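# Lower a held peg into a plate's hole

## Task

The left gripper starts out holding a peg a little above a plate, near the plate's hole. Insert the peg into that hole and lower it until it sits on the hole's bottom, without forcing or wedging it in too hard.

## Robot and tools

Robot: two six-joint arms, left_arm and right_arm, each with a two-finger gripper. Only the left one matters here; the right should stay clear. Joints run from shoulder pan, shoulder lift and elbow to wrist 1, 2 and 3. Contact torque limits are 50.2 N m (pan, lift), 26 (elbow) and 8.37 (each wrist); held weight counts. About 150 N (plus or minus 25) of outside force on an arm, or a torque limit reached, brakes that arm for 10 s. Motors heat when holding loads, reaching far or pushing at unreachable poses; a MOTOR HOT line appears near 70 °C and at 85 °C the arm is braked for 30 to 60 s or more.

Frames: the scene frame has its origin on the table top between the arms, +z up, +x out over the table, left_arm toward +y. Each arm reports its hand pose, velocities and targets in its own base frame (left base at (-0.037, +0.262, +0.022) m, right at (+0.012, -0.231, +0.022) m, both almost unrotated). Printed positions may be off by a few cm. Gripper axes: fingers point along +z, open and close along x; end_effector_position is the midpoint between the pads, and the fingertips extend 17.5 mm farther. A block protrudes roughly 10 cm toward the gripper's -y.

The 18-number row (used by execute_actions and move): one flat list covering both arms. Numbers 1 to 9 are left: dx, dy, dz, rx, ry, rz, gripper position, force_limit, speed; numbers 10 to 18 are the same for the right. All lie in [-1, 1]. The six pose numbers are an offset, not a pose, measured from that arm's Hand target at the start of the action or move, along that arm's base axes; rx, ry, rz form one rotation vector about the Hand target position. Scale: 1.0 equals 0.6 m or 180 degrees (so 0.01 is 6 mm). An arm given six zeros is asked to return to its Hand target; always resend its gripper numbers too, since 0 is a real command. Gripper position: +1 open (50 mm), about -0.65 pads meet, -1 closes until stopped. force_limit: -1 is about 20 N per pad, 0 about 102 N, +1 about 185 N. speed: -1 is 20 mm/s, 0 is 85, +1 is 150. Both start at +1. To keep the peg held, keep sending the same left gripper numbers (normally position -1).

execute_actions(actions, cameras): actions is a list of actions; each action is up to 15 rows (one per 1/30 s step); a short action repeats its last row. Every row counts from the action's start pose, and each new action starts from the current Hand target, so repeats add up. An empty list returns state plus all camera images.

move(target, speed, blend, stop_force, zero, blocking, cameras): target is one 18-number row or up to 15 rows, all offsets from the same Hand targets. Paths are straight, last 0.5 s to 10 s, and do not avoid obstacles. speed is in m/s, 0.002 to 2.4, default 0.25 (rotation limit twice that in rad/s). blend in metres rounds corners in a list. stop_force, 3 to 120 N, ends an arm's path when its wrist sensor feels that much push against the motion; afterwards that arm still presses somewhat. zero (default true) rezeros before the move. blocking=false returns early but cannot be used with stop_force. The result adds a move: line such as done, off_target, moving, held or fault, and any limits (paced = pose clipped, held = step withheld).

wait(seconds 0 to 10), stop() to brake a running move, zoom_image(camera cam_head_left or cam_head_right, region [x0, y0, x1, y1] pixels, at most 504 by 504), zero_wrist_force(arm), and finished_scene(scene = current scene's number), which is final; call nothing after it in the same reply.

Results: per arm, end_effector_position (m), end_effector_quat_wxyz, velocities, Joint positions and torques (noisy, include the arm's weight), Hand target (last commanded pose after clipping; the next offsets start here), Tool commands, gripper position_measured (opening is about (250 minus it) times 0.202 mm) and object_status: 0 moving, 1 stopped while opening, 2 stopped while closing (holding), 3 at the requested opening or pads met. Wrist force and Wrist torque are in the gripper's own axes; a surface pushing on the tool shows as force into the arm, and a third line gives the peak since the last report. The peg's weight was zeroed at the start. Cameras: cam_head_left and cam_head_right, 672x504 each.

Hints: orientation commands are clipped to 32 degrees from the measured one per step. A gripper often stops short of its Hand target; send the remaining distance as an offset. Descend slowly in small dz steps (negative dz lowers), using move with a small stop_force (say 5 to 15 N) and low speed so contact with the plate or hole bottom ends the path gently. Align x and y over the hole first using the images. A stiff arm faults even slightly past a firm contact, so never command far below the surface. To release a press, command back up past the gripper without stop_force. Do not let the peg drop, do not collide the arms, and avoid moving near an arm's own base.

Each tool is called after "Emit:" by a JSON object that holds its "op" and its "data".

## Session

Emit:
{"op": "move", "data": {"target": [[0,0,0.1,0,0,0,-0.654902,1,1,0,0,0,0,0,0,1,1,1],[0.11,0.05,0.1,0,0,0,-0.654902,1,1,0,0,0,0,0,0,1,1,1]], "speed": 0.2, "blend": 0.02, "cameras": ["all"]}}

Emit:
{"op": "zoom_image", "data": {"camera": "cam_head_left", "region": [210, 285, 370, 445]}}

Emit:
{"op": "zoom_image", "data": {"camera": "cam_head_left", "region": [250, 305, 320, 375]}}

Emit:
{"op": "zoom_image", "data": {"camera": "cam_head_right", "region": [250, 290, 400, 440]}}

Scene clock: 1.47 s.
left_arm: end_effector_position=(+0.3251, -0.1121, +0.2306) position_measured=37 object_status=3 end_effector_quat_wxyz=(+0.001, +0.860, +0.510, +0.000) | right_arm: end_effector_position=(+0.2790, +0.0000, +0.2005) position_measured=3 object_status=3 end_effector_quat_wxyz=(+0.000, +0.707, +0.707, +0.000)
Joint positions: left_arm=[-0.722 -1.41 0.975 -1.137 -1.572 -0.221] | right_arm=[3.631 -1.391 -1.462 -1.859 1.571 0.489]
Joint torques (N m): left_arm=[3.36 -9.93 -12.38 -1.44 -1.22 0.53] | right_arm=[-0.67 7.66 9.53 2.07 0.02 -0.08]
Wrist force (N): left_arm=[0.1 0.0 -0.7] | right_arm=[-0.1 -0.1 0.0]
Wrist torque (N m): left_arm=[0.02 -0.05 0.00] | right_arm=[-0.02 0.01 0.00]
Wrist force, peak (N): left_arm=[2.1 0.9 -0.5] | right_arm=[-0.1 -0.1 0.2]
Hand target: left_arm +0.3252, -0.1121, +0.2306; +0.001, +0.860, +0.510, +0.000 | right_arm +0.2790, +0.0000, +0.2005; +0.000, +0.707, +0.707, +0.000
Off the commanded pose: left_arm 0.000 m, 0 deg | right_arm 0.000 m, 0 deg.
move: done

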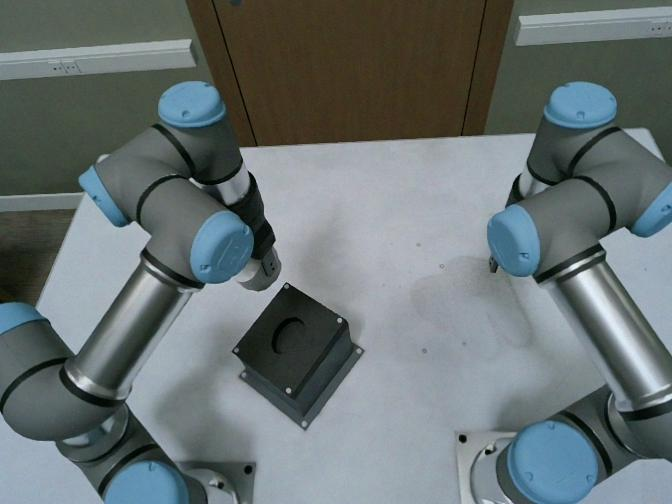

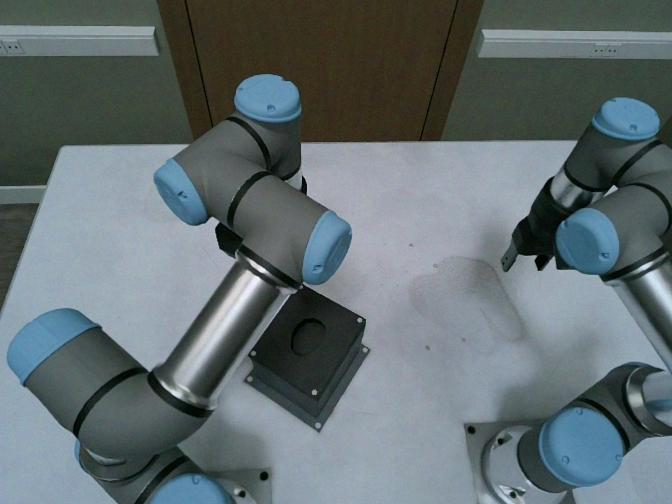

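Scaled by 3.150 from the camera's 672x504 image, which has a finer 960x720 frame.

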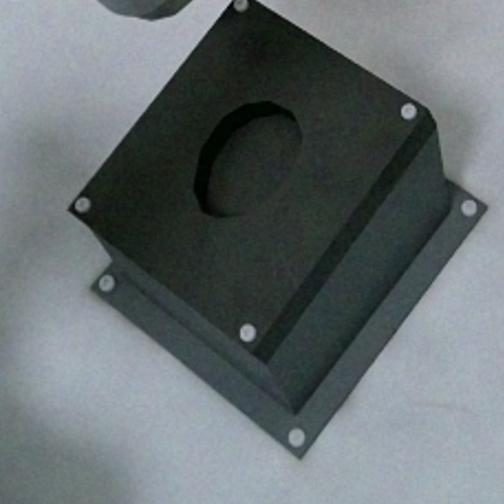

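Scaled by 7.200 from the camera's 672x504 image, which has a finer 960x720 frame.

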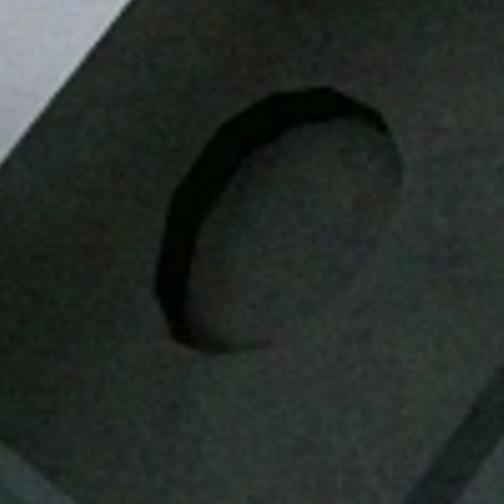

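Scaled by 3.360 from the camera's 672x504 image, which has a finer 960x720 frame.

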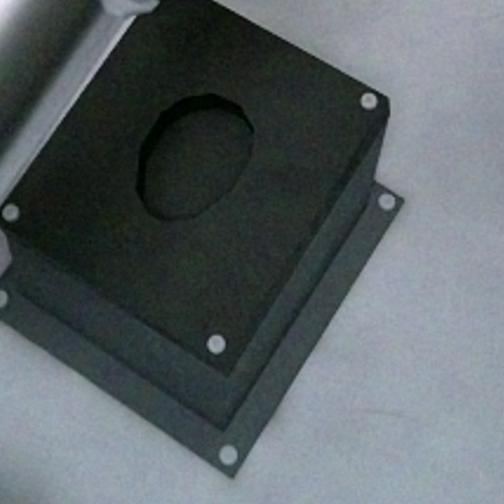

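Emit:
{"op": "move", "data": {"target": [[-0.1243,-0.049,-0.03,-0.0537,-0.0186,-0.0455,-0.654902,1,1,0,0,0,0,0,0,1,1,1],[-0.1243,-0.049,-0.096,-0.0537,-0.0186,-0.0455,-0.654902,1,1,0,0,0,0,0,0,1,1,1]], "speed": 0.15, "blend": 0.01}}

Emit:
{"op": "zero_wrist_force", "data": {"arm": "left_arm"}}

Emit:
{"op": "move", "data": {"target": [0.0023,-0.0087,-0.05,0,0,0,-0.654902,1,1,0,0,0,0,0,0,1,1,1], "speed": 0.012, "stop_force": 6, "cameras": ["cam_head_left"]}}

Emit:
{"op": "zoom_image", "data": {"camera": "cam_head_left", "region": [257, 310, 313, 366]}}

Scene clock: 41.77 s.
left_arm: end_effector_position=(+0.2506, -0.1415, +0.1730) position_measured=37 object_status=3 end_effector_quat_wxyz=(+0.088, +0.891, +0.445, -0.018) | right_arm: end_effector_position=(+0.2790, +0.0000, +0.2005) position_measured=3 object_status=3 end_effector_quat_wxyz=(+0.000, +0.707, +0.707, +0.000)
Joint positions: left_arm=[-0.921 -1.878 1.772 -1.632 -1.639 -0.282] | right_arm=[3.631 -1.391 -1.462 -1.859 1.571 0.489]
Joint torques (N m): left_arm=[-2.52 -9.22 -10.43 -2.94 0.98 -0.66] | right_arm=[-0.72 7.98 9.52 2.1 0.01 -0.08]
Wrist force (N): left_arm=[0.3 -0.5 0.2] | right_arm=[0.1 0.0 0.2]
Wrist torque (N m): left_arm=[-0.01 -0.01 0.04] | right_arm=[0.00 -0.01 0.00]
Wrist force, peak (N): left_arm=[0.5 -0.9 1.5] | right_arm=[-0.1 0.1 0.2]
Hand target: left_arm +0.2506, -0.1415, +0.1730; +0.088, +0.891, +0.445, -0.018 | right_arm +0.2790, +0.0000, +0.2005; +0.000, +0.707, +0.707, +0.000
Off the commanded pose: left_arm 0.000 m, 0 deg | right_arm 0.000 m, 0 deg.
move: done

Wrist force sensor zeroed.

Scene clock: 43.47 s.
left_arm: end_effector_position=(+0.2509, -0.1429, +0.1649) position_measured=37 object_status=3 end_effector_quat_wxyz=(+0.088, +0.891, +0.445, -0.018) | right_arm: end_effector_position=(+0.2790, +0.0000, +0.2005) position_measured=3 object_status=3 end_effector_quat_wxyz=(+0.000, +0.707, +0.707, +0.000)
Joint positions: left_arm=[-0.924 -1.876 1.81 -1.671 -1.638 -0.285] | right_arm=[3.631 -1.391 -1.462 -1.859 1.571 0.489]
Joint torques (N m): left_arm=[2.52 -7.47 -13 -1.55 -1.06 0.36] | right_arm=[-0.83 7.87 9.67 2.07 0.02 -0.12]
Wrist force (N, zeroed by zero_wrist_force on left_arm): left_arm=[1.1 0.6 -2.2] | right_arm=[-0.1 0.0 0.0]
Wrist torque (N m, zeroed by zero_wrist_force on left_arm): left_arm=[-0.04 -0.01 -0.01] | right_arm=[0.01 0.02 0.00]
Wrist force, peak (N, zeroed by zero_wrist_force on left_arm): left_arm=[4.2 -6.1 -20.9] | right_arm=[-0.2 0.0 0.2]
Hand target: left_arm +0.2509, -0.1429, +0.1650; +0.088, +0.891, +0.445, -0.018 (not the last commanded pose) | right_arm +0.2790, +0.0000, +0.2005; +0.000, +0.707, +0.707, +0.000
Off the commanded pose: left_arm 0.022 m, 0 deg | right_arm 0.000 m, 0 deg.
move: contact (left_arm)
Images, in order (width x height): cam_head_left 672x504.

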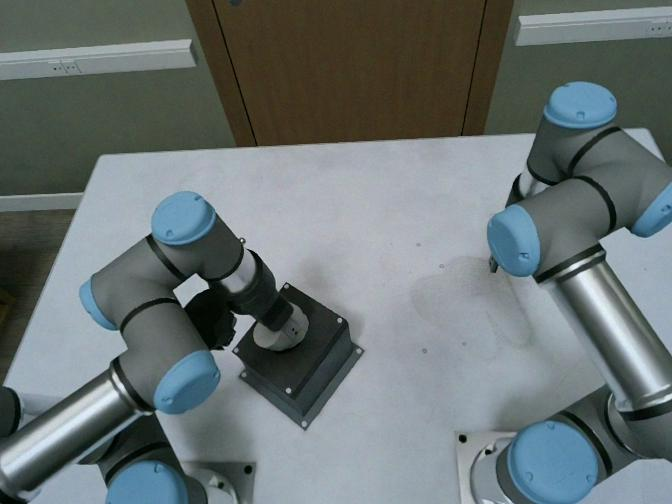

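Scaled by 9.000 from the camera's 672x504 image, which has a finer 960x720 frame.

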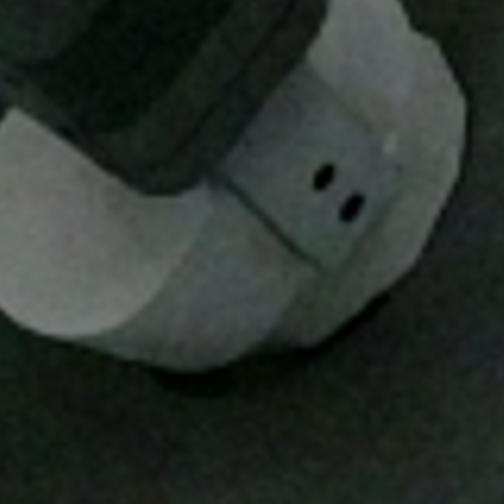

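Emit:
{"op": "move", "data": {"target": [[0,0.0003,0.003,0,0,0,-0.654902,1,1,0,0,0,0,0,0,1,1,1],[-0.0065,0.0068,0.002,0,0,0,-0.654902,1,1,0,0,0,0,0,0,1,1,1]], "speed": 0.05}}

Emit:
{"op": "move", "data": {"target": [0.0023,-0.0087,-0.05,0,0,0,-0.654902,1,1,0,0,0,0,0,0,1,1,1], "speed": 0.012, "stop_force": 6, "cameras": ["cam_head_left"]}}

Emit:
{"op": "zoom_image", "data": {"camera": "cam_head_left", "region": [257, 310, 313, 366]}}

Scene clock: 49.03 s.
left_arm: end_effector_position=(+0.2471, -0.1388, +0.1662) position_measured=37 object_status=3 end_effector_quat_wxyz=(+0.088, +0.891, +0.445, -0.018) | right_arm: end_effector_position=(+0.2790, +0.0000, +0.2005) position_measured=3 object_status=3 end_effector_quat_wxyz=(+0.000, +0.707, +0.707, +0.000)
Joint positions: left_arm=[-0.927 -1.901 1.82 -1.657 -1.638 -0.288] | right_arm=[3.631 -1.391 -1.462 -1.859 1.571 0.489]
Joint torques (N m): left_arm=[-2.46 -8.87 -10.51 -1.82 0.97 -0.61] | right_arm=[-0.71 7.44 9.46 2.13 0.07 -0.1]
Wrist force (N, zeroed by zero_wrist_force on left_arm): left_arm=[0.0 0.0 0.0] | right_arm=[0.0 0.0 0.0]
Wrist torque (N m, zeroed by zero_wrist_force on left_arm): left_arm=[0.00 0.00 0.00] | right_arm=[0.00 0.01 0.00]
Wrist force, peak (N, zeroed by zero_wrist_force on left_arm): left_arm=[1.0 0.7 -2.2] | right_arm=[0.1 0.1 0.3]
Hand target: left_arm +0.2470, -0.1388, +0.1662; +0.088, +0.891, +0.445, -0.018 | right_arm +0.2790, +0.0000, +0.2005; +0.000, +0.707, +0.707, +0.000
Off the commanded pose: left_arm 0.000 m, 0 deg | right_arm 0.000 m, 0 deg.
move: done

Scene clock: 50.33 s.
left_arm: end_effector_position=(+0.2471, -0.1392, +0.1637) position_measured=37 object_status=3 end_effector_quat_wxyz=(+0.088, +0.891, +0.445, -0.018) | right_arm: end_effector_position=(+0.2790, +0.0000, +0.2005) position_measured=3 object_status=3 end_effector_quat_wxyz=(+0.000, +0.707, +0.707, +0.000)
Joint positions: left_arm=[-0.927 -1.901 1.832 -1.669 -1.638 -0.289] | right_arm=[3.631 -1.391 -1.462 -1.859 1.571 0.489]
Joint torques (N m): left_arm=[2.54 -8.46 -13.29 -1.81 -1.04 0.38] | right_arm=[-0.63 7.7 9.67 2.08 0.02 -0.08]
Wrist force (N, zeroed by zero_wrist_force on left_arm): left_arm=[0.4 0.1 -0.3] | right_arm=[0.0 0.0 0.2]
Wrist torque (N m, zeroed by zero_wrist_force on left_arm): left_arm=[0.00 0.01 0.00] | right_arm=[0.00 0.01 0.00]
Wrist force, peak (N, zeroed by zero_wrist_force on left_arm): left_arm=[3.6 -5.1 -18.8] | right_arm=[-0.1 -0.1 0.2]
Hand target: left_arm +0.2472, -0.1392, +0.1637; +0.088, +0.891, +0.445, -0.018 (not the last commanded pose) | right_arm +0.2790, +0.0000, +0.2005; +0.000, +0.707, +0.707, +0.000
Off the commanded pose: left_arm 0.028 m, 0 deg | right_arm 0.000 m, 0 deg.
move: contact (left_arm)
Images, in order (width x height): cam_head_left 672x504.

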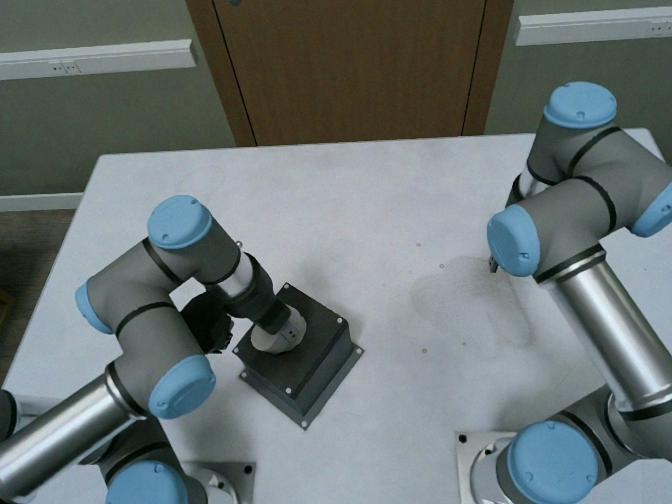

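Scaled by 9.000 from the camera's 672x504 image, which has a finer 960x720 frame.

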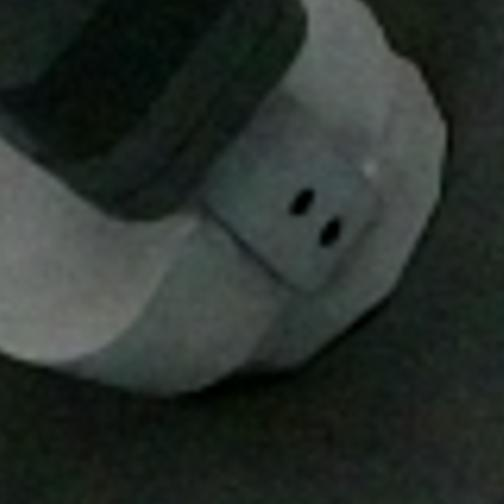

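Emit:
{"op": "zoom_image", "data": {"camera": "cam_head_left", "region": [270, 335, 306, 362]}}

Scaled by 14.000 from the camera's 672x504 image, which has a finer 960x720 frame.

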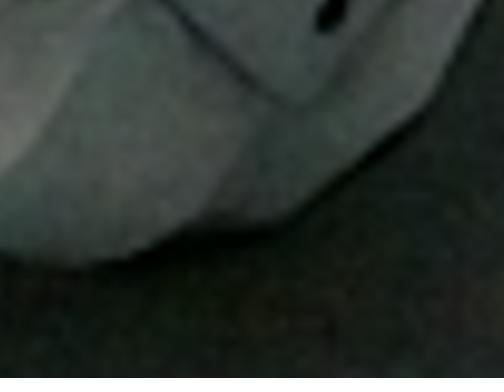

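Emit:
{"op": "move", "data": {"target": [[0,0.0003,0.002,0,0,0,-0.654902,1,1,0,0,0,0,0,0,1,1,1],[-0.002,0.0017,0.002,0,0,0,-0.654902,1,1,0,0,0,0,0,0,1,1,1]], "speed": 0.05}}

Emit:
{"op": "move", "data": {"target": [0.0023,-0.0087,-0.05,0,0,0,-0.654902,1,1,0,0,0,0,0,0,1,1,1], "speed": 0.012, "stop_force": 6, "cameras": ["cam_head_left"]}}

Emit:
{"op": "zoom_image", "data": {"camera": "cam_head_left", "region": [265, 312, 313, 360]}}

Scene clock: 58.83 s.
left_arm: end_effector_position=(+0.2460, -0.1382, +0.1649) position_measured=37 object_status=3 end_effector_quat_wxyz=(+0.088, +0.891, +0.445, -0.018) | right_arm: end_effector_position=(+0.2790, +0.0000, +0.2005) position_measured=3 object_status=3 end_effector_quat_wxyz=(+0.000, +0.707, +0.707, +0.000)
Joint positions: left_arm=[-0.929 -1.908 1.83 -1.661 -1.638 -0.29] | right_arm=[3.631 -1.391 -1.462 -1.859 1.571 0.489]
Joint torques (N m): left_arm=[-2.88 -8.57 -10.58 -1.82 0.85 -0.64] | right_arm=[-0.65 7.57 9.55 2.12 0.05 -0.08]
Wrist force (N, zeroed by zero_wrist_force on left_arm): left_arm=[-0.1 0.1 -0.1] | right_arm=[0.0 0.0 0.0]
Wrist torque (N m, zeroed by zero_wrist_force on left_arm): left_arm=[0.01 0.02 0.00] | right_arm=[0.00 0.01 0.00]
Wrist force, peak (N, zeroed by zero_wrist_force on left_arm): left_arm=[0.5 0.3 -1.0] | right_arm=[0.1 0.1 0.4]
Hand target: left_arm +0.2460, -0.1382, +0.1649; +0.088, +0.891, +0.445, -0.018 | right_arm +0.2790, +0.0000, +0.2005; +0.000, +0.707, +0.707, +0.000
Off the commanded pose: left_arm 0.000 m, 0 deg | right_arm 0.000 m, 0 deg.
move: done

Scene clock: 59.97 s.
left_arm: end_effector_position=(+0.2460, -0.1385, +0.1634) position_measured=37 object_status=3 end_effector_quat_wxyz=(+0.088, +0.891, +0.445, -0.018) | right_arm: end_effector_position=(+0.2790, +0.0000, +0.2005) position_measured=3 object_status=3 end_effector_quat_wxyz=(+0.000, +0.707, +0.707, +0.000)
Joint positions: left_arm=[-0.929 -1.908 1.837 -1.668 -1.637 -0.291] | right_arm=[3.631 -1.391 -1.462 -1.859 1.571 0.489]
Joint torques (N m): left_arm=[2.55 -6.84 -13 -1.58 -1.03 0.36] | right_arm=[-0.61 7.86 9.64 2.14 -0.02 -0.17]
Wrist force (N, zeroed by zero_wrist_force on left_arm): left_arm=[1.1 0.3 -2.7] | right_arm=[0.1 -0.1 0.0]
Wrist torque (N m, zeroed by zero_wrist_force on left_arm): left_arm=[-0.03 0.00 -0.01] | right_arm=[-0.01 -0.02 0.00]
Wrist force, peak (N, zeroed by zero_wrist_force on left_arm): left_arm=[4.0 -6.1 -20.6] | right_arm=[-0.1 -0.1 0.2]
Hand target: left_arm +0.2460, -0.1385, +0.1634; +0.088, +0.891, +0.445, -0.018 (not the last commanded pose) | right_arm +0.2790, +0.0000, +0.2005; +0.000, +0.707, +0.707, +0.000
Off the commanded pose: left_arm 0.029 m, 0 deg | right_arm 0.000 m, 0 deg.
move: contact (left_arm)
Images, in order (width x height): cam_head_left 672x504.

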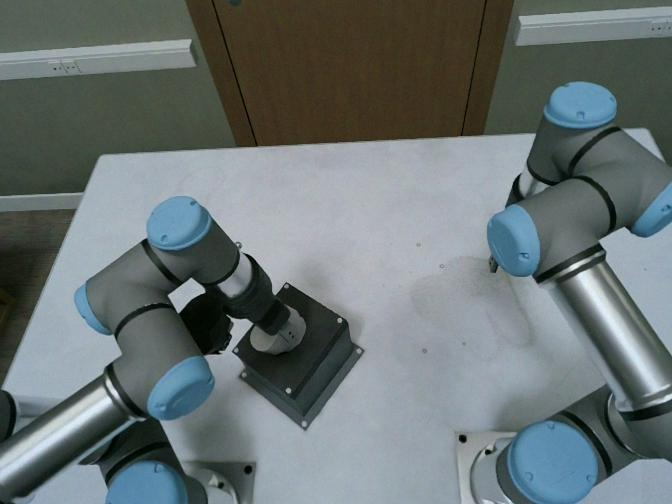

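Scaled by 10.500 from the camera's 672x504 image, which has a finer 960x720 frame.

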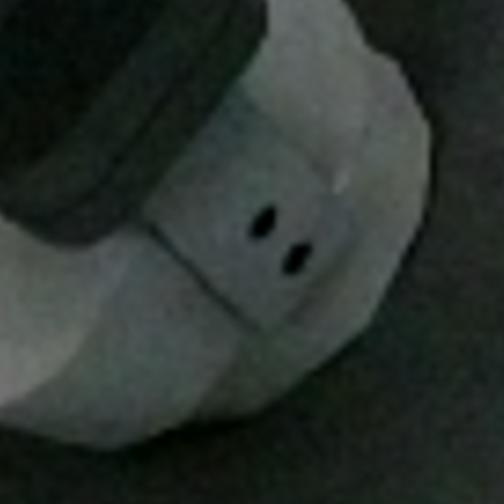

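Emit:
{"op": "move", "data": {"target": [[0,0.0003,0.002,0,0,0,-0.654902,1,1,0,0,0,0,0,0,1,1,1],[-0.005,0.0007,0.002,0,0,0,-0.654902,1,1,0,0,0,0,0,0,1,1,1]], "speed": 0.05}}

Emit:
{"op": "move", "data": {"target": [0.0023,-0.0087,-0.05,0,0,0,-0.654902,1,1,0,0,0,0,0,0,1,1,1], "speed": 0.012, "stop_force": 6, "cameras": ["cam_head_left"]}}

Emit:
{"op": "zoom_image", "data": {"camera": "cam_head_left", "region": [265, 312, 313, 360]}}

Scene clock: 73.33 s.
left_arm: end_effector_position=(+0.2431, -0.1380, +0.1646) position_measured=37 object_status=3 end_effector_quat_wxyz=(+0.088, +0.891, +0.445, -0.018) | right_arm: end_effector_position=(+0.2790, +0.0000, +0.2005) position_measured=3 object_status=3 end_effector_quat_wxyz=(+0.000, +0.707, +0.707, +0.000)
Joint positions: left_arm=[-0.939 -1.922 1.841 -1.658 -1.636 -0.3] | right_arm=[3.631 -1.391 -1.462 -1.859 1.571 0.489]
Joint torques (N m): left_arm=[-6.03 -8.03 -8.76 -0.11 -4.21 -0.71] | right_arm=[-0.75 7.64 9.65 2.14 0.03 -0.14]
Wrist force (N, zeroed by zero_wrist_force on left_arm): left_arm=[12.2 9.8 0.7] | right_arm=[-0.1 0.0 0.1]
Wrist torque (N m, zeroed by zero_wrist_force on left_arm): left_arm=[-0.61 0.72 0.07] | right_arm=[0.01 0.01 0.00]
Wrist force, peak (N, zeroed by zero_wrist_force on left_arm): left_arm=[12.2 9.8 0.7] | right_arm=[0.0 -0.1 0.2]
Hand target: left_arm +0.2430, -0.1380, +0.1646; +0.088, +0.891, +0.445, -0.018 | right_arm +0.2790, +0.0000, +0.2005; +0.000, +0.707, +0.707, +0.000
Off the commanded pose: left_arm 0.000 m, 0 deg | right_arm 0.000 m, 0 deg.
move: done

Scene clock: 74.30 s.
left_arm: end_effector_position=(+0.2431, -0.1380, +0.1645) position_measured=37 object_status=3 end_effector_quat_wxyz=(+0.088, +0.891, +0.445, -0.018) | right_arm: end_effector_position=(+0.2790, +0.0000, +0.2005) position_measured=3 object_status=3 end_effector_quat_wxyz=(+0.000, +0.707, +0.707, +0.000)
Joint positions: left_arm=[-0.939 -1.922 1.841 -1.658 -1.636 -0.301] | right_arm=[3.631 -1.391 -1.462 -1.859 1.571 0.489]
Joint torques (N m): left_arm=[-0.89 -6.6 -13.36 -1.13 -5.11 0.35] | right_arm=[-0.69 7.77 9.55 2.18 -0.03 -0.17]
Wrist force (N, zeroed by zero_wrist_force on left_arm): left_arm=[14.3 8.8 2.6] | right_arm=[0.0 0.0 0.0]
Wrist torque (N m, zeroed by zero_wrist_force on left_arm): left_arm=[-0.61 0.88 0.13] | right_arm=[0.00 0.00 0.00]
Wrist force, peak (N, zeroed by zero_wrist_force on left_arm): left_arm=[14.4 8.7 -6.6] | right_arm=[0.0 0.0 0.3]
Hand target: left_arm +0.2431, -0.1380, +0.1645; +0.088, +0.891, +0.445, -0.018 (not the last commanded pose) | right_arm +0.2790, +0.0000, +0.2005; +0.000, +0.707, +0.707, +0.000
Off the commanded pose: left_arm 0.030 m, 0 deg | right_arm 0.000 m, 0 deg.
move: contact (left_arm)
Images, in order (width x height): cam_head_left 672x504.

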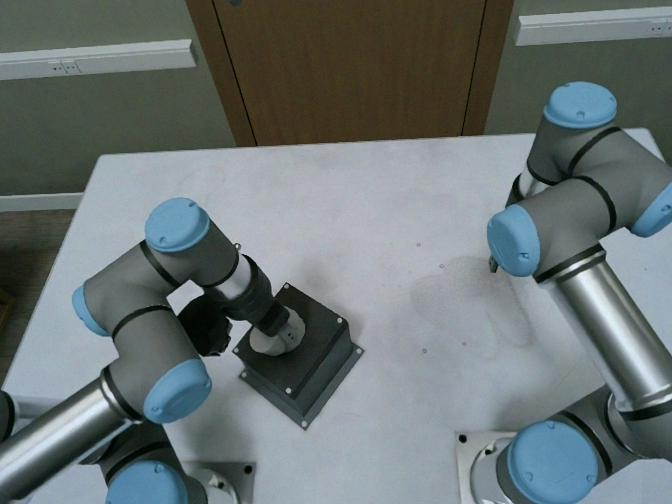

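Scaled by 10.500 from the camera's 672x504 image, which has a finer 960x720 frame.

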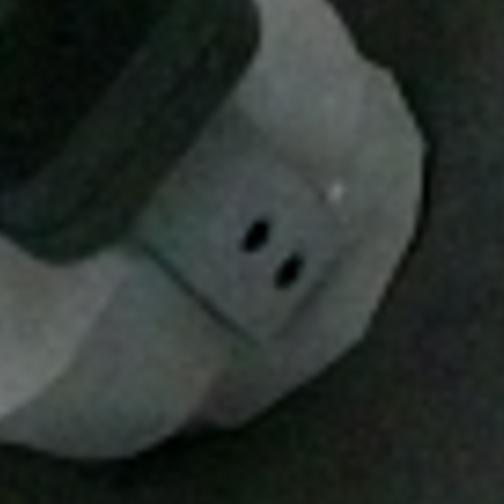

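Emit:
{"op": "move", "data": {"target": [[0.0023,0.0005,0,0,0,0,-0.654902,1,1,0,0,0,0,0,0,1,1,1]], "speed": 0.03}}

Emit:
{"op": "move", "data": {"target": [0.0023,-0.0087,-0.05,0,0,0,-0.654902,1,1,0,0,0,0,0,0,1,1,1], "speed": 0.012, "stop_force": 6}}

Scene clock: 78.07 s.
left_arm: end_effector_position=(+0.2444, -0.1377, +0.1645) position_measured=37 object_status=3 end_effector_quat_wxyz=(+0.088, +0.891, +0.445, -0.018) | right_arm: end_effector_position=(+0.2790, +0.0000, +0.2005) position_measured=3 object_status=3 end_effector_quat_wxyz=(+0.000, +0.707, +0.707, +0.000)
Joint positions: left_arm=[-0.934 -1.916 1.838 -1.66 -1.637 -0.295] | right_arm=[3.631 -1.391 -1.462 -1.859 1.571 0.489]
Joint torques (N m): left_arm=[3.19 -4.01 -13.7 -2.85 -0.37 0.53] | right_arm=[-0.6 7.78 9.75 2.1 -0.03 -0.13]
Wrist force (N, zeroed by zero_wrist_force on left_arm): left_arm=[0.9 0.4 -0.3] | right_arm=[0.0 0.0 -0.1]
Wrist torque (N m, zeroed by zero_wrist_force on left_arm): left_arm=[0.07 -0.14 -0.04] | right_arm=[0.00 0.00 0.00]
Wrist force, peak (N, zeroed by zero_wrist_force on left_arm): left_arm=[14.4 8.8 3.8] | right_arm=[0.0 -0.1 0.2]
Hand target: left_arm +0.2445, -0.1377, +0.1645; +0.088, +0.891, +0.445, -0.018 | right_arm +0.2790, +0.0000, +0.2005; +0.000, +0.707, +0.707, +0.000
Off the commanded pose: left_arm 0.000 m, 0 deg | right_arm 0.000 m, 0 deg.
move: done

Scene clock: 79.20 s.
left_arm: end_effector_position=(+0.2445, -0.1379, +0.1634) position_measured=37 object_status=3 end_effector_quat_wxyz=(+0.088, +0.891, +0.445, -0.018) | right_arm: end_effector_position=(+0.2790, +0.0000, +0.2005) position_measured=3 object_status=3 end_effector_quat_wxyz=(+0.000, +0.707, +0.707, +0.000)
Joint positions: left_arm=[-0.934 -1.916 1.842 -1.665 -1.636 -0.295] | right_arm=[3.631 -1.391 -1.462 -1.859 1.571 0.489]
Joint torques (N m): left_arm=[2.29 -7.66 -13.42 -1.74 -0.63 0.41] | right_arm=[-0.58 7.87 9.69 2.15 -0.02 -0.2]
Wrist force (N, zeroed by zero_wrist_force on left_arm): left_arm=[1.4 0.4 -0.4] | right_arm=[0.0 0.0 0.1]
Wrist torque (N m, zeroed by zero_wrist_force on left_arm): left_arm=[0.05 -0.14 -0.04] | right_arm=[-0.01 0.00 0.00]
Wrist force, peak (N, zeroed by zero_wrist_force on left_arm): left_arm=[5.1 -4.6 -17.4] | right_arm=[-0.1 -0.1 0.3]
Hand target: left_arm +0.2445, -0.1379, +0.1634; +0.088, +0.891, +0.445, -0.018 (not the last commanded pose) | right_arm +0.2790, +0.0000, +0.2005; +0.000, +0.707, +0.707, +0.000
Off the commanded pose: left_arm 0.029 m, 0 deg | right_arm 0.000 m, 0 deg.
move: contact (left_arm)

Emit:
{"op": "move", "data": {"target": [[0,0.0003,0.0035,0,0,0,-0.654902,1,1,0,0,0,0,0,0,1,1,1],[0,0.0013,0.0035,0,0,0,-0.654902,1,1,0,0,0,0,0,0,1,1,1]], "speed": 0.03}}

Emit:
{"op": "zero_wrist_force", "data": {"arm": "left_arm"}}

Emit:
{"op": "move", "data": {"target": [0.0023,-0.0087,-0.05,0,0,0,-0.654902,1,1,0,0,0,0,0,0,1,1,1], "speed": 0.012, "stop_force": 8, "cameras": ["all"]}}

Emit:
{"op": "zoom_image", "data": {"camera": "cam_head_left", "region": [265, 312, 313, 360]}}

Scene clock: 86.00 s.
left_arm: end_effector_position=(+0.2445, -0.1372, +0.1654) position_measured=37 object_status=3 end_effector_quat_wxyz=(+0.088, +0.891, +0.445, -0.018) | right_arm: end_effector_position=(+0.2790, +0.0000, +0.2005) position_measured=3 object_status=3 end_effector_quat_wxyz=(+0.000, +0.707, +0.707, +0.000)
Joint positions: left_arm=[-0.932 -1.916 1.833 -1.655 -1.637 -0.293] | right_arm=[3.631 -1.391 -1.462 -1.859 1.571 0.489]
Joint torques (N m): left_arm=[2.9 -9.07 -13.65 -1.71 -1.34 0.53] | right_arm=[-0.37 7.79 9.75 2.15 -0.04 -0.25]
Wrist force (N, zeroed by zero_wrist_force on left_arm): left_arm=[1.0 0.3 -0.3] | right_arm=[-0.1 -0.1 0.1]
Wrist torque (N m, zeroed by zero_wrist_force on left_arm): left_arm=[0.06 -0.15 -0.05] | right_arm=[-0.01 0.02 0.00]
Wrist force, peak (N, zeroed by zero_wrist_force on left_arm): left_arm=[1.4 0.6 -1.2] | right_arm=[-0.1 -0.1 0.2]
Hand target: left_arm +0.2445, -0.1371, +0.1655; +0.088, +0.891, +0.445, -0.018 | right_arm +0.2790, +0.0000, +0.2005; +0.000, +0.707, +0.707, +0.000
Off the commanded pose: left_arm 0.000 m, 0 deg | right_arm 0.000 m, 0 deg.
move: done

Wrist force sensor zeroed.

Scene clock: 87.53 s.
left_arm: end_effector_position=(+0.2448, -0.1381, +0.1598) position_measured=37 object_status=3 end_effector_quat_wxyz=(+0.088, +0.891, +0.445, -0.018) | right_arm: end_effector_position=(+0.2790, +0.0000, +0.2005) position_measured=3 object_status=3 end_effector_quat_wxyz=(+0.000, +0.707, +0.707, +0.000)
Joint positions: left_arm=[-0.933 -1.915 1.859 -1.682 -1.637 -0.294] | right_arm=[3.631 -1.391 -1.462 -1.859 1.571 0.489]
Joint torques (N m): left_arm=[1.02 -5.05 -13.34 -2.66 -0.97 0.53] | right_arm=[-0.68 7.59 9.73 2.19 -0.04 -0.25]
Wrist force (N, zeroed by zero_wrist_force on left_arm): left_arm=[5.6 -3.7 -6.2] | right_arm=[0.1 0.0 0.1]
Wrist torque (N m, zeroed by zero_wrist_force on left_arm): left_arm=[-0.02 0.55 0.01] | right_arm=[0.00 -0.02 0.00]
Wrist force, peak (N, zeroed by zero_wrist_force on left_arm): left_arm=[4.8 -14.8 -30.0] | right_arm=[-0.1 -0.1 0.2]
Hand target: left_arm +0.2448, -0.1381, +0.1598; +0.088, +0.891, +0.445, -0.018 (not the last commanded pose) | right_arm +0.2790, +0.0000, +0.2005; +0.000, +0.707, +0.707, +0.000
Off the commanded pose: left_arm 0.025 m, 0 deg | right_arm 0.000 m, 0 deg.
move: contact (left_arm)

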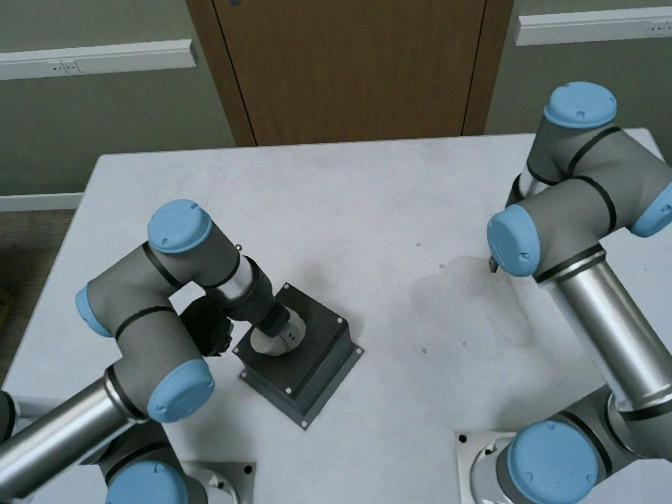

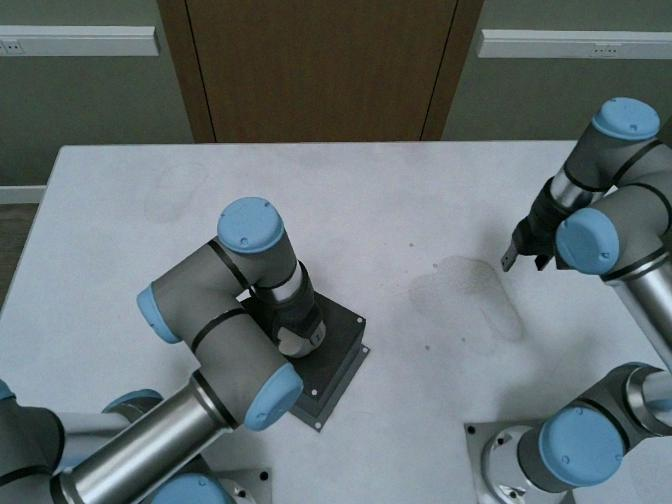

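Scaled by 10.500 from the camera's 672x504 image, which has a finer 960x720 frame.

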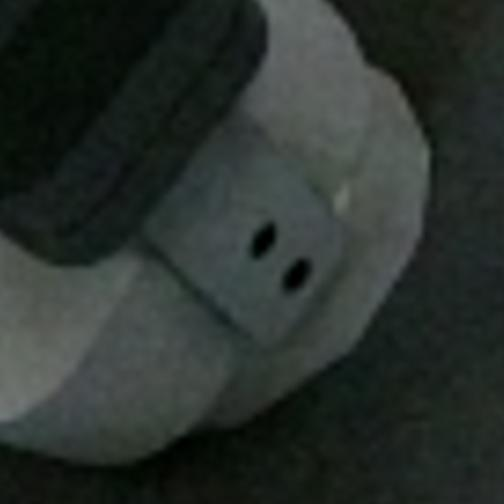

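Emit:
{"op": "move", "data": {"target": [[0,0.0009,0.0004,0,0,0,-0.654902,1,1,0,0,0,0,0,0,1,1,1]], "speed": 0.03}}

Emit:
{"op": "move", "data": {"target": [0.0023,-0.0087,-0.05,0,0,0,-0.654902,1,1,0,0,0,0,0,0,1,1,1], "speed": 0.012, "stop_force": 8}}

Scene clock: 90.30 s.
left_arm: end_effector_position=(+0.2448, -0.1375, +0.1600) position_measured=37 object_status=3 end_effector_quat_wxyz=(+0.088, +0.891, +0.445, -0.018) | right_arm: end_effector_position=(+0.2790, +0.0000, +0.2005) position_measured=3 object_status=3 end_effector_quat_wxyz=(+0.000, +0.707, +0.707, +0.000)
Joint positions: left_arm=[-0.932 -1.916 1.858 -1.681 -1.637 -0.293] | right_arm=[3.631 -1.391 -1.462 -1.859 1.571 0.489]
Joint torques (N m): left_arm=[3.37 -8.79 -13.6 -1.81 -0.89 0.51] | right_arm=[-0.76 7.83 9.83 2.12 -0.07 -0.28]
Wrist force (N, zeroed by zero_wrist_force on left_arm): left_arm=[-0.1 -0.3 0.2] | right_arm=[-0.1 0.0 0.2]
Wrist torque (N m, zeroed by zero_wrist_force on left_arm): left_arm=[-0.05 0.01 0.00] | right_arm=[0.00 0.01 0.00]
Wrist force, peak (N, zeroed by zero_wrist_force on left_arm): left_arm=[5.5 -3.5 -7.2] | right_arm=[0.1 -0.1 0.2]
Hand target: left_arm +0.2448, -0.1375, +0.1600; +0.088, +0.891, +0.445, -0.018 | right_arm +0.2790, +0.0000, +0.2005; +0.000, +0.707, +0.707, +0.000
Off the commanded pose: left_arm 0.000 m, 0 deg | right_arm 0.000 m, 0 deg.
move: done

Scene clock: 91.30 s.
left_arm: end_effector_position=(+0.2448, -0.1376, +0.1596) position_measured=37 object_status=3 end_effector_quat_wxyz=(+0.088, +0.891, +0.445, -0.018) | right_arm: end_effector_position=(+0.2790, +0.0000, +0.2005) position_measured=3 object_status=3 end_effector_quat_wxyz=(+0.000, +0.707, +0.707, +0.000)
Joint positions: left_arm=[-0.932 -1.916 1.86 -1.683 -1.637 -0.293] | right_arm=[3.631 -1.391 -1.462 -1.859 1.571 0.489]
Joint torques (N m): left_arm=[-0.47 -2.82 -12.31 -1.94 -0.08 0.62] | right_arm=[-0.73 7.86 9.71 2.12 -0.05 -0.29]
Wrist force (N, zeroed by zero_wrist_force on left_arm): left_arm=[-0.3 -3.4 -6.5] | right_arm=[0.0 0.0 0.1]
Wrist torque (N m, zeroed by zero_wrist_force on left_arm): left_arm=[-0.03 0.16 -0.06] | right_arm=[0.00 0.00 0.00]
Wrist force, peak (N, zeroed by zero_wrist_force on left_arm): left_arm=[-1.0 -11.8 -24.0] | right_arm=[-0.1 0.0 0.2]
Hand target: left_arm +0.2448, -0.1376, +0.1596; +0.088, +0.891, +0.445, -0.018 (not the last commanded pose) | right_arm +0.2790, +0.0000, +0.2005; +0.000, +0.707, +0.707, +0.000
Off the commanded pose: left_arm 0.030 m, 0 deg | right_arm 0.000 m, 0 deg.
move: contact (left_arm)

Emit:
{"op": "move", "data": {"target": [[0,0.0001,0.001,0,0,0,-0.654902,1,1,0,0,0,0,0,0,1,1,1],[0.0007,-0.0005,0.001,0.0057,0.0076,0,-0.654902,1,1,0,0,0,0,0,0,1,1,1]], "speed": 0.03}}

Emit:
{"op": "move", "data": {"target": [0.0012,-0.008,-0.05,0,0,0,-0.654902,1,1,0,0,0,0,0,0,1,1,1], "speed": 0.012, "stop_force": 8}}

Scene clock: 96.27 s.
left_arm: end_effector_position=(+0.2453, -0.1379, +0.1602) position_measured=37 object_status=3 end_effector_quat_wxyz=(+0.075, +0.891, +0.446, -0.025) | right_arm: end_effector_position=(+0.2790, +0.0000, +0.2005) position_measured=3 object_status=3 end_effector_quat_wxyz=(+0.000, +0.707, +0.707, +0.000)
Joint positions: left_arm=[-0.922 -1.879 1.818 -1.649 -1.647 -0.284] | right_arm=[3.631 -1.391 -1.462 -1.859 1.571 0.489]
Joint torques (N m): left_arm=[3.58 -4.42 -13.56 -1.73 -1.39 0.54] | right_arm=[-0.59 7.92 9.72 2.17 -0.05 -0.26]
Wrist force (N, zeroed by zero_wrist_force on left_arm): left_arm=[-0.2 0.0 0.2] | right_arm=[0.0 0.0 0.1]
Wrist torque (N m, zeroed by zero_wrist_force on left_arm): left_arm=[-0.02 0.03 0.00] | right_arm=[0.01 0.01 0.00]
Wrist force, peak (N, zeroed by zero_wrist_force on left_arm): left_arm=[-0.5 -3.3 -7.5] | right_arm=[0.0 -0.2 0.2]
Hand target: left_arm +0.2453, -0.1379, +0.1602; +0.075, +0.891, +0.446, -0.025 | right_arm +0.2790, +0.0000, +0.2005; +0.000, +0.707, +0.707, +0.000
Off the commanded pose: left_arm 0.000 m, 0 deg | right_arm 0.000 m, 0 deg.
move: done

Scene clock: 97.57 s.
left_arm: end_effector_position=(+0.2453, -0.1383, +0.1573) position_measured=37 object_status=3 end_effector_quat_wxyz=(+0.075, +0.891, +0.446, -0.025) | right_arm: end_effector_position=(+0.2790, +0.0000, +0.2005) position_measured=3 object_status=3 end_effector_quat_wxyz=(+0.000, +0.707, +0.707, +0.000)
Joint positions: left_arm=[-0.922 -1.878 1.831 -1.662 -1.647 -0.285] | right_arm=[3.631 -1.391 -1.462 -1.859 1.571 0.489]
Joint torques (N m): left_arm=[2.52 -8.47 -13.68 -1.49 -2.36 0.36] | right_arm=[-0.62 7.85 9.76 2.17 -0.06 -0.28]
Wrist force (N, zeroed by zero_wrist_force on left_arm): left_arm=[4.4 4.4 2.2] | right_arm=[0.0 -0.1 0.1]
Wrist torque (N m, zeroed by zero_wrist_force on left_arm): left_arm=[0.25 0.30 0.20] | right_arm=[-0.01 0.00 0.00]
Wrist force, peak (N, zeroed by zero_wrist_force on left_arm): left_arm=[6.5 -7.4 -22.4] | right_arm=[0.1 0.0 0.3]
Hand target: left_arm +0.2453, -0.1383, +0.1573; +0.075, +0.891, +0.446, -0.025 (not the last commanded pose) | right_arm +0.2790, +0.0000, +0.2005; +0.000, +0.707, +0.707, +0.000
Off the commanded pose: left_arm 0.027 m, 0 deg | right_arm 0.000 m, 0 deg.
move: contact (left_arm)

Emit:
{"op": "move", "data": {"target": [[0.0006,0.0002,0.0003,0,0,0,-0.654902,1,1,0,0,0,0,0,0,1,1,1]], "speed": 0.03}}

Emit:
{"op": "move", "data": {"target": [0.0016,-0.008,-0.05,0,0,0,-0.654902,1,1,0,0,0,0,0,0,1,1,1], "speed": 0.012, "stop_force": 9}}

Scene clock: 100.97 s.
left_arm: end_effector_position=(+0.2457, -0.1382, +0.1575) position_measured=37 object_status=3 end_effector_quat_wxyz=(+0.075, +0.891, +0.446, -0.025) | right_arm: end_effector_position=(+0.2790, +0.0000, +0.2005) position_measured=3 object_status=3 end_effector_quat_wxyz=(+0.000, +0.707, +0.707, +0.000)
Joint positions: left_arm=[-0.921 -1.877 1.829 -1.662 -1.647 -0.284] | right_arm=[3.631 -1.391 -1.462 -1.859 1.571 0.489]
Joint torques (N m): left_arm=[3.56 -5.21 -14.83 -2.57 -0.39 0.38] | right_arm=[-0.7 7.82 9.85 2.15 -0.03 -0.34]
Wrist force (N, zeroed by zero_wrist_force on left_arm): left_arm=[-1.6 -2.2 2.5] | right_arm=[0.0 -0.1 0.1]
Wrist torque (N m, zeroed by zero_wrist_force on left_arm): left_arm=[0.16 -0.04 0.12] | right_arm=[-0.01 -0.01 0.00]
Wrist force, peak (N, zeroed by zero_wrist_force on left_arm): left_arm=[-1.5 0.0 7.5] | right_arm=[0.0 0.1 0.3]
Hand target: left_arm +0.2457, -0.1382, +0.1575; +0.075, +0.891, +0.446, -0.025 | right_arm +0.2790, +0.0000, +0.2005; +0.000, +0.707, +0.707, +0.000
Off the commanded pose: left_arm 0.000 m, 0 deg | right_arm 0.000 m, 0 deg.
move: done

Scene clock: 101.90 s.
left_arm: end_effector_position=(+0.2457, -0.1383, +0.1574) position_measured=37 object_status=3 end_effector_quat_wxyz=(+0.075, +0.891, +0.446, -0.025) | right_arm: end_effector_position=(+0.2790, +0.0000, +0.2005) position_measured=3 object_status=3 end_effector_quat_wxyz=(+0.000, +0.707, +0.707, +0.000)
Joint positions: left_arm=[-0.921 -1.877 1.83 -1.662 -1.647 -0.284] | right_arm=[3.631 -1.391 -1.462 -1.859 1.571 0.489]
Joint torques (N m): left_arm=[2.21 -7.49 -15.03 -2.53 0.36 -0.29] | right_arm=[-0.63 7.9 9.91 2.13 -0.08 -0.33]
Wrist force (N, zeroed by zero_wrist_force on left_arm): left_arm=[-0.9 -1.3 2.9] | right_arm=[0.0 -0.1 0.0]
Wrist torque (N m, zeroed by zero_wrist_force on left_arm): left_arm=[0.26 -0.02 0.18] | right_arm=[-0.01 0.00 0.00]
Wrist force, peak (N, zeroed by zero_wrist_force on left_arm): left_arm=[-0.3 -7.5 -9.5] | right_arm=[0.0 0.1 0.2]
Hand target: left_arm +0.2457, -0.1383, +0.1574; +0.075, +0.891, +0.446, -0.025 (not the last commanded pose) | right_arm +0.2790, +0.0000, +0.2005; +0.000, +0.707, +0.707, +0.000
Off the commanded pose: left_arm 0.030 m, 0 deg | right_arm 0.000 m, 0 deg.
move: contact (left_arm)

Emit:
{"op": "move", "data": {"target": [0.0009,-0.0007,0.0004,0.0033,0.0044,-0.0038,-0.654902,1,1,0,0,0,0,0,0,1,1,1], "speed": 0.03}}

Emit:
{"op": "move", "data": {"target": [0.0012,-0.008,-0.05,0,0,0,-0.654902,1,1,0,0,0,0,0,0,1,1,1], "speed": 0.012, "stop_force": 9}}

Scene clock: 107.10 s.
left_arm: end_effector_position=(+0.2462, -0.1387, +0.1577) position_measured=37 object_status=3 end_effector_quat_wxyz=(+0.067, +0.894, +0.442, -0.029) | right_arm: end_effector_position=(+0.2790, +0.0000, +0.2005) position_measured=3 object_status=3 end_effector_quat_wxyz=(+0.000, +0.707, +0.707, +0.000)
Joint positions: left_arm=[-0.913 -1.852 1.803 -1.642 -1.654 -0.265] | right_arm=[3.631 -1.391 -1.462 -1.859 1.571 0.489]
Joint torques (N m): left_arm=[3.08 -4.95 -14.32 -2.54 -1.24 0.59] | right_arm=[-0.54 7.82 9.82 2.16 -0.11 -0.36]
Wrist force (N, zeroed by zero_wrist_force on left_arm): left_arm=[0.4 -3.2 0.5] | right_arm=[0.0 0.1 0.2]
Wrist torque (N m, zeroed by zero_wrist_force on left_arm): left_arm=[0.14 0.04 -0.04] | right_arm=[0.01 0.00 0.00]
Wrist force, peak (N, zeroed by zero_wrist_force on left_arm): left_arm=[-1.1 -2.2 5.2] | right_arm=[0.0 -0.1 0.3]
Hand target: left_arm +0.2462, -0.1387, +0.1577; +0.067, +0.894, +0.442, -0.029 | right_arm +0.2790, +0.0000, +0.2005; +0.000, +0.707, +0.707, +0.000
Off the commanded pose: left_arm 0.000 m, 0 deg | right_arm 0.000 m, 0 deg.
move: done

Scene clock: 108.20 s.
left_arm: end_effector_position=(+0.2463, -0.1388, +0.1569) position_measured=37 object_status=3 end_effector_quat_wxyz=(+0.067, +0.894, +0.442, -0.029) | right_arm: end_effector_position=(+0.2790, +0.0000, +0.2005) position_measured=3 object_status=3 end_effector_quat_wxyz=(+0.000, +0.707, +0.707, +0.000)
Joint positions: left_arm=[-0.913 -1.852 1.806 -1.646 -1.654 -0.265] | right_arm=[3.631 -1.391 -1.462 -1.859 1.571 0.489]
Joint torques (N m): left_arm=[2.79 -8.78 -14.38 -1.93 0.09 0.81] | right_arm=[-0.73 7.72 9.92 2.19 -0.07 -0.33]
Wrist force (N, zeroed by zero_wrist_force on left_arm): left_arm=[-0.1 1.0 3.8] | right_arm=[-0.1 0.0 0.1]
Wrist torque (N m, zeroed by zero_wrist_force on left_arm): left_arm=[0.28 0.00 -0.30] | right_arm=[0.00 0.01 0.00]
Wrist force, peak (N, zeroed by zero_wrist_force on left_arm): left_arm=[0.3 -9.0 -17.5] | right_arm=[0.1 0.0 0.3]
Hand target: left_arm +0.2463, -0.1388, +0.1570; +0.067, +0.894, +0.442, -0.029 (not the last commanded pose) | right_arm +0.2790, +0.0000, +0.2005; +0.000, +0.707, +0.707, +0.000
Off the commanded pose: left_arm 0.030 m, 0 deg | right_arm 0.000 m, 0 deg.
move: contact (left_arm)

Emit:
{"op": "move", "data": {"target": [0.0009,-0.0007,0.0005,0.0032,0.0043,0.0028,-0.654902,1,1,0,0,0,0,0,0,1,1,1], "speed": 0.03}}

Emit:
{"op": "move", "data": {"target": [0.0004,-0.0075,-0.05,0,0,0,-0.654902,1,1,0,0,0,0,0,0,1,1,1], "speed": 0.012, "stop_force": 9}}

Scene clock: 111.63 s.
left_arm: end_effector_position=(+0.2468, -0.1392, +0.1573) position_measured=37 object_status=3 end_effector_quat_wxyz=(+0.060, +0.892, +0.446, -0.033) | right_arm: end_effector_position=(+0.2790, +0.0000, +0.2005) position_measured=3 object_status=3 end_effector_quat_wxyz=(+0.000, +0.707, +0.707, +0.000)
Joint positions: left_arm=[-0.909 -1.831 1.782 -1.627 -1.658 -0.27] | right_arm=[3.631 -1.391 -1.462 -1.859 1.571 0.489]
Joint torques (N m): left_arm=[3.04 -4.89 -14.28 -2.56 -1.06 -0.72] | right_arm=[-0.55 7.81 9.96 2.14 -0.1 -0.37]
Wrist force (N, zeroed by zero_wrist_force on left_arm): left_arm=[0.3 -3.8 0.4] | right_arm=[0.0 0.0 0.1]
Wrist torque (N m, zeroed by zero_wrist_force on left_arm): left_arm=[0.10 -0.05 0.09] | right_arm=[0.01 0.00 0.00]
Wrist force, peak (N, zeroed by zero_wrist_force on left_arm): left_arm=[-0.3 0.7 5.7] | right_arm=[0.0 0.0 0.3]
Hand target: left_arm +0.2468, -0.1392, +0.1573; +0.060, +0.892, +0.446, -0.033 | right_arm +0.2790, +0.0000, +0.2005; +0.000, +0.707, +0.707, +0.000
Off the commanded pose: left_arm 0.000 m, 0 deg | right_arm 0.000 m, 0 deg.
move: done

Scene clock: 112.83 s.
left_arm: end_effector_position=(+0.2469, -0.1394, +0.1560) position_measured=37 object_status=3 end_effector_quat_wxyz=(+0.060, +0.892, +0.446, -0.033) | right_arm: end_effector_position=(+0.2790, +0.0000, +0.2005) position_measured=3 object_status=3 end_effector_quat_wxyz=(+0.000, +0.707, +0.707, +0.000)
Joint positions: left_arm=[-0.909 -1.83 1.788 -1.633 -1.658 -0.27] | right_arm=[3.631 -1.391 -1.462 -1.859 1.571 0.489]
Joint torques (N m): left_arm=[2.51 -8.71 -14.03 -1.87 -0.6 0.22] | right_arm=[-0.68 8.02 9.9 2.16 -0.09 -0.36]
Wrist force (N, zeroed by zero_wrist_force on left_arm): left_arm=[2.6 1.6 3.2] | right_arm=[0.0 0.0 0.2]
Wrist torque (N m, zeroed by zero_wrist_force on left_arm): left_arm=[0.31 0.05 0.33] | right_arm=[0.00 0.00 0.00]
Wrist force, peak (N, zeroed by zero_wrist_force on left_arm): left_arm=[2.7 -9.8 -20.2] | right_arm=[-0.1 0.0 0.2]
Hand target: left_arm +0.2469, -0.1394, +0.1560; +0.060, +0.892, +0.446, -0.033 (not the last commanded pose) | right_arm +0.2790, +0.0000, +0.2005; +0.000, +0.707, +0.707, +0.000
Off the commanded pose: left_arm 0.029 m, 0 deg | right_arm 0.000 m, 0 deg.
move: contact (left_arm)

Emit:
{"op": "move", "data": {"target": [0.0007,-0.0004,0.0005,0.0042,0.0056,-0.0016,-0.654902,1,1,0,0,0,0,0,0,1,1,1], "speed": 0.03}}

Emit:
{"op": "move", "data": {"target": [-0.0007,-0.0066,-0.05,0,0,0,-0.654902,1,1,0,0,0,0,0,0,1,1,1], "speed": 0.012, "stop_force": 9}}

Scene clock: 117.60 s.
left_arm: end_effector_position=(+0.2473, -0.1396, +0.1563) position_measured=37 object_status=3 end_effector_quat_wxyz=(+0.050, +0.894, +0.445, -0.038) | right_arm: end_effector_position=(+0.2790, +0.0000, +0.2005) position_measured=3 object_status=3 end_effector_quat_wxyz=(+0.000, +0.707, +0.707, +0.000)
Joint positions: left_arm=[-0.902 -1.802 1.755 -1.607 -1.665 -0.259] | right_arm=[3.631 -1.391 -1.462 -1.859 1.571 0.489]
Joint torques (N m): left_arm=[3.21 -5.21 -13.11 -1.15 -1.63 0.46] | right_arm=[-0.74 7.88 9.89 2.18 -0.09 -0.41]
Wrist force (N, zeroed by zero_wrist_force on left_arm): left_arm=[0.6 1.2 0.5] | right_arm=[-0.1 0.0 0.1]
Wrist torque (N m, zeroed by zero_wrist_force on left_arm): left_arm=[-0.22 -0.04 0.00] | right_arm=[-0.01 0.01 0.00]
Wrist force, peak (N, zeroed by zero_wrist_force on left_arm): left_arm=[2.4 2.0 4.5] | right_arm=[0.0 0.2 0.1]
Hand target: left_arm +0.2473, -0.1396, +0.1563; +0.050, +0.894, +0.445, -0.038 | right_arm +0.2790, +0.0000, +0.2005; +0.000, +0.707, +0.707, +0.000
Off the commanded pose: left_arm 0.000 m, 0 deg | right_arm 0.000 m, 0 deg.
move: done

Scene clock: 118.87 s.
left_arm: end_effector_position=(+0.2473, -0.1398, +0.1547) position_measured=37 object_status=3 end_effector_quat_wxyz=(+0.050, +0.894, +0.445, -0.038) | right_arm: end_effector_position=(+0.2790, +0.0000, +0.2005) position_measured=3 object_status=3 end_effector_quat_wxyz=(+0.000, +0.707, +0.707, +0.000)
Joint positions: left_arm=[-0.902 -1.802 1.763 -1.614 -1.665 -0.259] | right_arm=[3.631 -1.391 -1.462 -1.859 1.571 0.489]
Joint torques (N m): left_arm=[2.67 -8.73 -12.16 0.22 -1.25 0.57] | right_arm=[-0.52 7.59 9.89 2.15 -0.1 -0.43]
Wrist force (N, zeroed by zero_wrist_force on left_arm): left_arm=[2.1 9.6 3.0] | right_arm=[-0.1 0.0 0.0]
Wrist torque (N m, zeroed by zero_wrist_force on left_arm): left_arm=[-0.14 0.23 -0.03] | right_arm=[0.00 0.01 0.00]
Wrist force, peak (N, zeroed by zero_wrist_force on left_arm): left_arm=[3.8 -0.4 -19.6] | right_arm=[-0.1 0.0 0.3]
Hand target: left_arm +0.2473, -0.1398, +0.1548; +0.050, +0.894, +0.445, -0.038 (not the last commanded pose) | right_arm +0.2790, +0.0000, +0.2005; +0.000, +0.707, +0.707, +0.000
Off the commanded pose: left_arm 0.029 m, 0 deg | right_arm 0.000 m, 0 deg.
move: contact (left_arm)

Emit:
{"op": "move", "data": {"target": [0.0008,-0.0004,0.0003,0,0,0,-0.654902,1,1,0,0,0,0,0,0,1,1,1], "speed": 0.03}}

Emit:
{"op": "move", "data": {"target": [-0.0012,-0.0063,-0.05,0,0,0,-0.654902,1,1,0,0,0,0,0,0,1,1,1], "speed": 0.012, "stop_force": 9}}

Scene clock: 122.50 s.
left_arm: end_effector_position=(+0.2478, -0.1401, +0.1549) position_measured=37 object_status=3 end_effector_quat_wxyz=(+0.050, +0.894, +0.445, -0.038) | right_arm: end_effector_position=(+0.2790, +0.0000, +0.2005) position_measured=3 object_status=3 end_effector_quat_wxyz=(+0.000, +0.707, +0.707, +0.000)
Joint positions: left_arm=[-0.901 -1.799 1.76 -1.614 -1.665 -0.258] | right_arm=[3.631 -1.391 -1.462 -1.859 1.571 0.489]
Joint torques (N m): left_arm=[3.28 -5.01 -13.82 -2.77 -0.68 0.5] | right_arm=[-0.37 7.68 9.98 2.22 -0.16 -0.42]
Wrist force (N, zeroed by zero_wrist_force on left_arm): left_arm=[-0.7 -3.9 -1.7] | right_arm=[0.0 0.0 0.1]
Wrist torque (N m, zeroed by zero_wrist_force on left_arm): left_arm=[0.00 -0.12 -0.02] | right_arm=[0.01 0.00 0.00]
Wrist force, peak (N, zeroed by zero_wrist_force on left_arm): left_arm=[1.9 9.8 5.7] | right_arm=[0.0 0.0 0.3]
Hand target: left_arm +0.2478, -0.1401, +0.1549; +0.050, +0.894, +0.445, -0.038 | right_arm +0.2790, +0.0000, +0.2005; +0.000, +0.707, +0.707, +0.000
Off the commanded pose: left_arm 0.000 m, 0 deg | right_arm 0.000 m, 0 deg.
move: done

Scene clock: 123.50 s.
left_arm: end_effector_position=(+0.2478, -0.1401, +0.1547) position_measured=37 object_status=3 end_effector_quat_wxyz=(+0.050, +0.894, +0.445, -0.038) | right_arm: end_effector_position=(+0.2790, +0.0000, +0.2005) position_measured=3 object_status=3 end_effector_quat_wxyz=(+0.000, +0.707, +0.707, +0.000)
Joint positions: left_arm=[-0.901 -1.799 1.761 -1.615 -1.665 -0.258] | right_arm=[3.631 -1.391 -1.462 -1.859 1.571 0.489]
Joint torques (N m): left_arm=[0.01 -6.46 -13.25 -2.15 -0.09 0.48] | right_arm=[-0.33 7.93 10 2.17 -0.16 -0.42]
Wrist force (N, zeroed by zero_wrist_force on left_arm): left_arm=[-0.5 -2.5 -3.9] | right_arm=[0.0 0.0 0.0]
Wrist torque (N m, zeroed by zero_wrist_force on left_arm): left_arm=[0.32 0.05 0.02] | right_arm=[0.00 0.00 0.00]
Wrist force, peak (N, zeroed by zero_wrist_force on left_arm): left_arm=[0.4 -10.4 -20.6] | right_arm=[0.0 -0.1 0.3]
Hand target: left_arm +0.2478, -0.1401, +0.1547; +0.050, +0.894, +0.445, -0.038 (not the last commanded pose) | right_arm +0.2790, +0.0000, +0.2005; +0.000, +0.707, +0.707, +0.000
Off the commanded pose: left_arm 0.030 m, 0 deg | right_arm 0.000 m, 0 deg.
move: contact (left_arm)

Emit:
{"op": "move", "data": {"target": [0.0008,-0.0006,0.0005,0.005,0.0066,0,-0.654902,1,1,0,0,0,0,0,0,1,1,1], "speed": 0.03}}

Emit:
{"op": "move", "data": {"target": [-0.0022,-0.0055,-0.05,0,0,0,-0.654902,1,1,0,0,0,0,0,0,1,1,1], "speed": 0.012, "stop_force": 9}}

Scene clock: 126.97 s.
left_arm: end_effector_position=(+0.2483, -0.1405, +0.1550) position_measured=37 object_status=3 end_effector_quat_wxyz=(+0.039, +0.893, +0.445, -0.043) | right_arm: end_effector_position=(+0.2790, +0.0000, +0.2005) position_measured=3 object_status=3 end_effector_quat_wxyz=(+0.000, +0.707, +0.707, +0.000)
Joint positions: left_arm=[-0.894 -1.767 1.724 -1.585 -1.672 -0.251] | right_arm=[3.631 -1.391 -1.462 -1.859 1.571 0.489]
Joint torques (N m): left_arm=[3.45 -5.79 -12.91 -1.17 -1.54 0.52] | right_arm=[-0.44 7.66 9.79 2.2 -0.13 -0.5]
Wrist force (N, zeroed by zero_wrist_force on left_arm): left_arm=[0.6 0.7 1.2] | right_arm=[0.0 0.0 0.2]
Wrist torque (N m, zeroed by zero_wrist_force on left_arm): left_arm=[-0.26 -0.07 -0.01] | right_arm=[0.00 0.01 0.00]
Wrist force, peak (N, zeroed by zero_wrist_force on left_arm): left_arm=[-0.3 -5.2 -2.1] | right_arm=[-0.1 0.0 0.3]
Hand target: left_arm +0.2483, -0.1405, +0.1550; +0.039, +0.893, +0.445, -0.043 | right_arm +0.2790, +0.0000, +0.2005; +0.000, +0.707, +0.707, +0.000
Off the commanded pose: left_arm 0.000 m, 0 deg | right_arm 0.000 m, 0 deg.
move: done

Scene clock: 128.23 s.
left_arm: end_effector_position=(+0.2483, -0.1407, +0.1530) position_measured=37 object_status=3 end_effector_quat_wxyz=(+0.039, +0.893, +0.445, -0.043) | right_arm: end_effector_position=(+0.2790, +0.0000, +0.2005) position_measured=3 object_status=3 end_effector_quat_wxyz=(+0.000, +0.707, +0.707, +0.000)
Joint positions: left_arm=[-0.895 -1.767 1.733 -1.594 -1.672 -0.252] | right_arm=[3.631 -1.391 -1.462 -1.859 1.571 0.489]
Joint torques (N m): left_arm=[2.99 -7.96 -11.89 0.67 -0.79 0.48] | right_arm=[-0.55 7.93 9.93 2.18 -0.2 -0.48]
Wrist force (N, zeroed by zero_wrist_force on left_arm): left_arm=[2.1 10.8 4.0] | right_arm=[0.0 0.1 0.1]
Wrist torque (N m, zeroed by zero_wrist_force on left_arm): left_arm=[-0.27 0.20 0.03] | right_arm=[0.01 0.00 0.00]
Wrist force, peak (N, zeroed by zero_wrist_force on left_arm): left_arm=[3.6 1.8 -17.2] | right_arm=[-0.1 0.0 0.3]
Hand target: left_arm +0.2483, -0.1407, +0.1530; +0.039, +0.893, +0.445, -0.043 (not the last commanded pose) | right_arm +0.2790, +0.0000, +0.2005; +0.000, +0.707, +0.707, +0.000
Off the commanded pose: left_arm 0.028 m, 0 deg | right_arm 0.000 m, 0 deg.
move: contact (left_arm)


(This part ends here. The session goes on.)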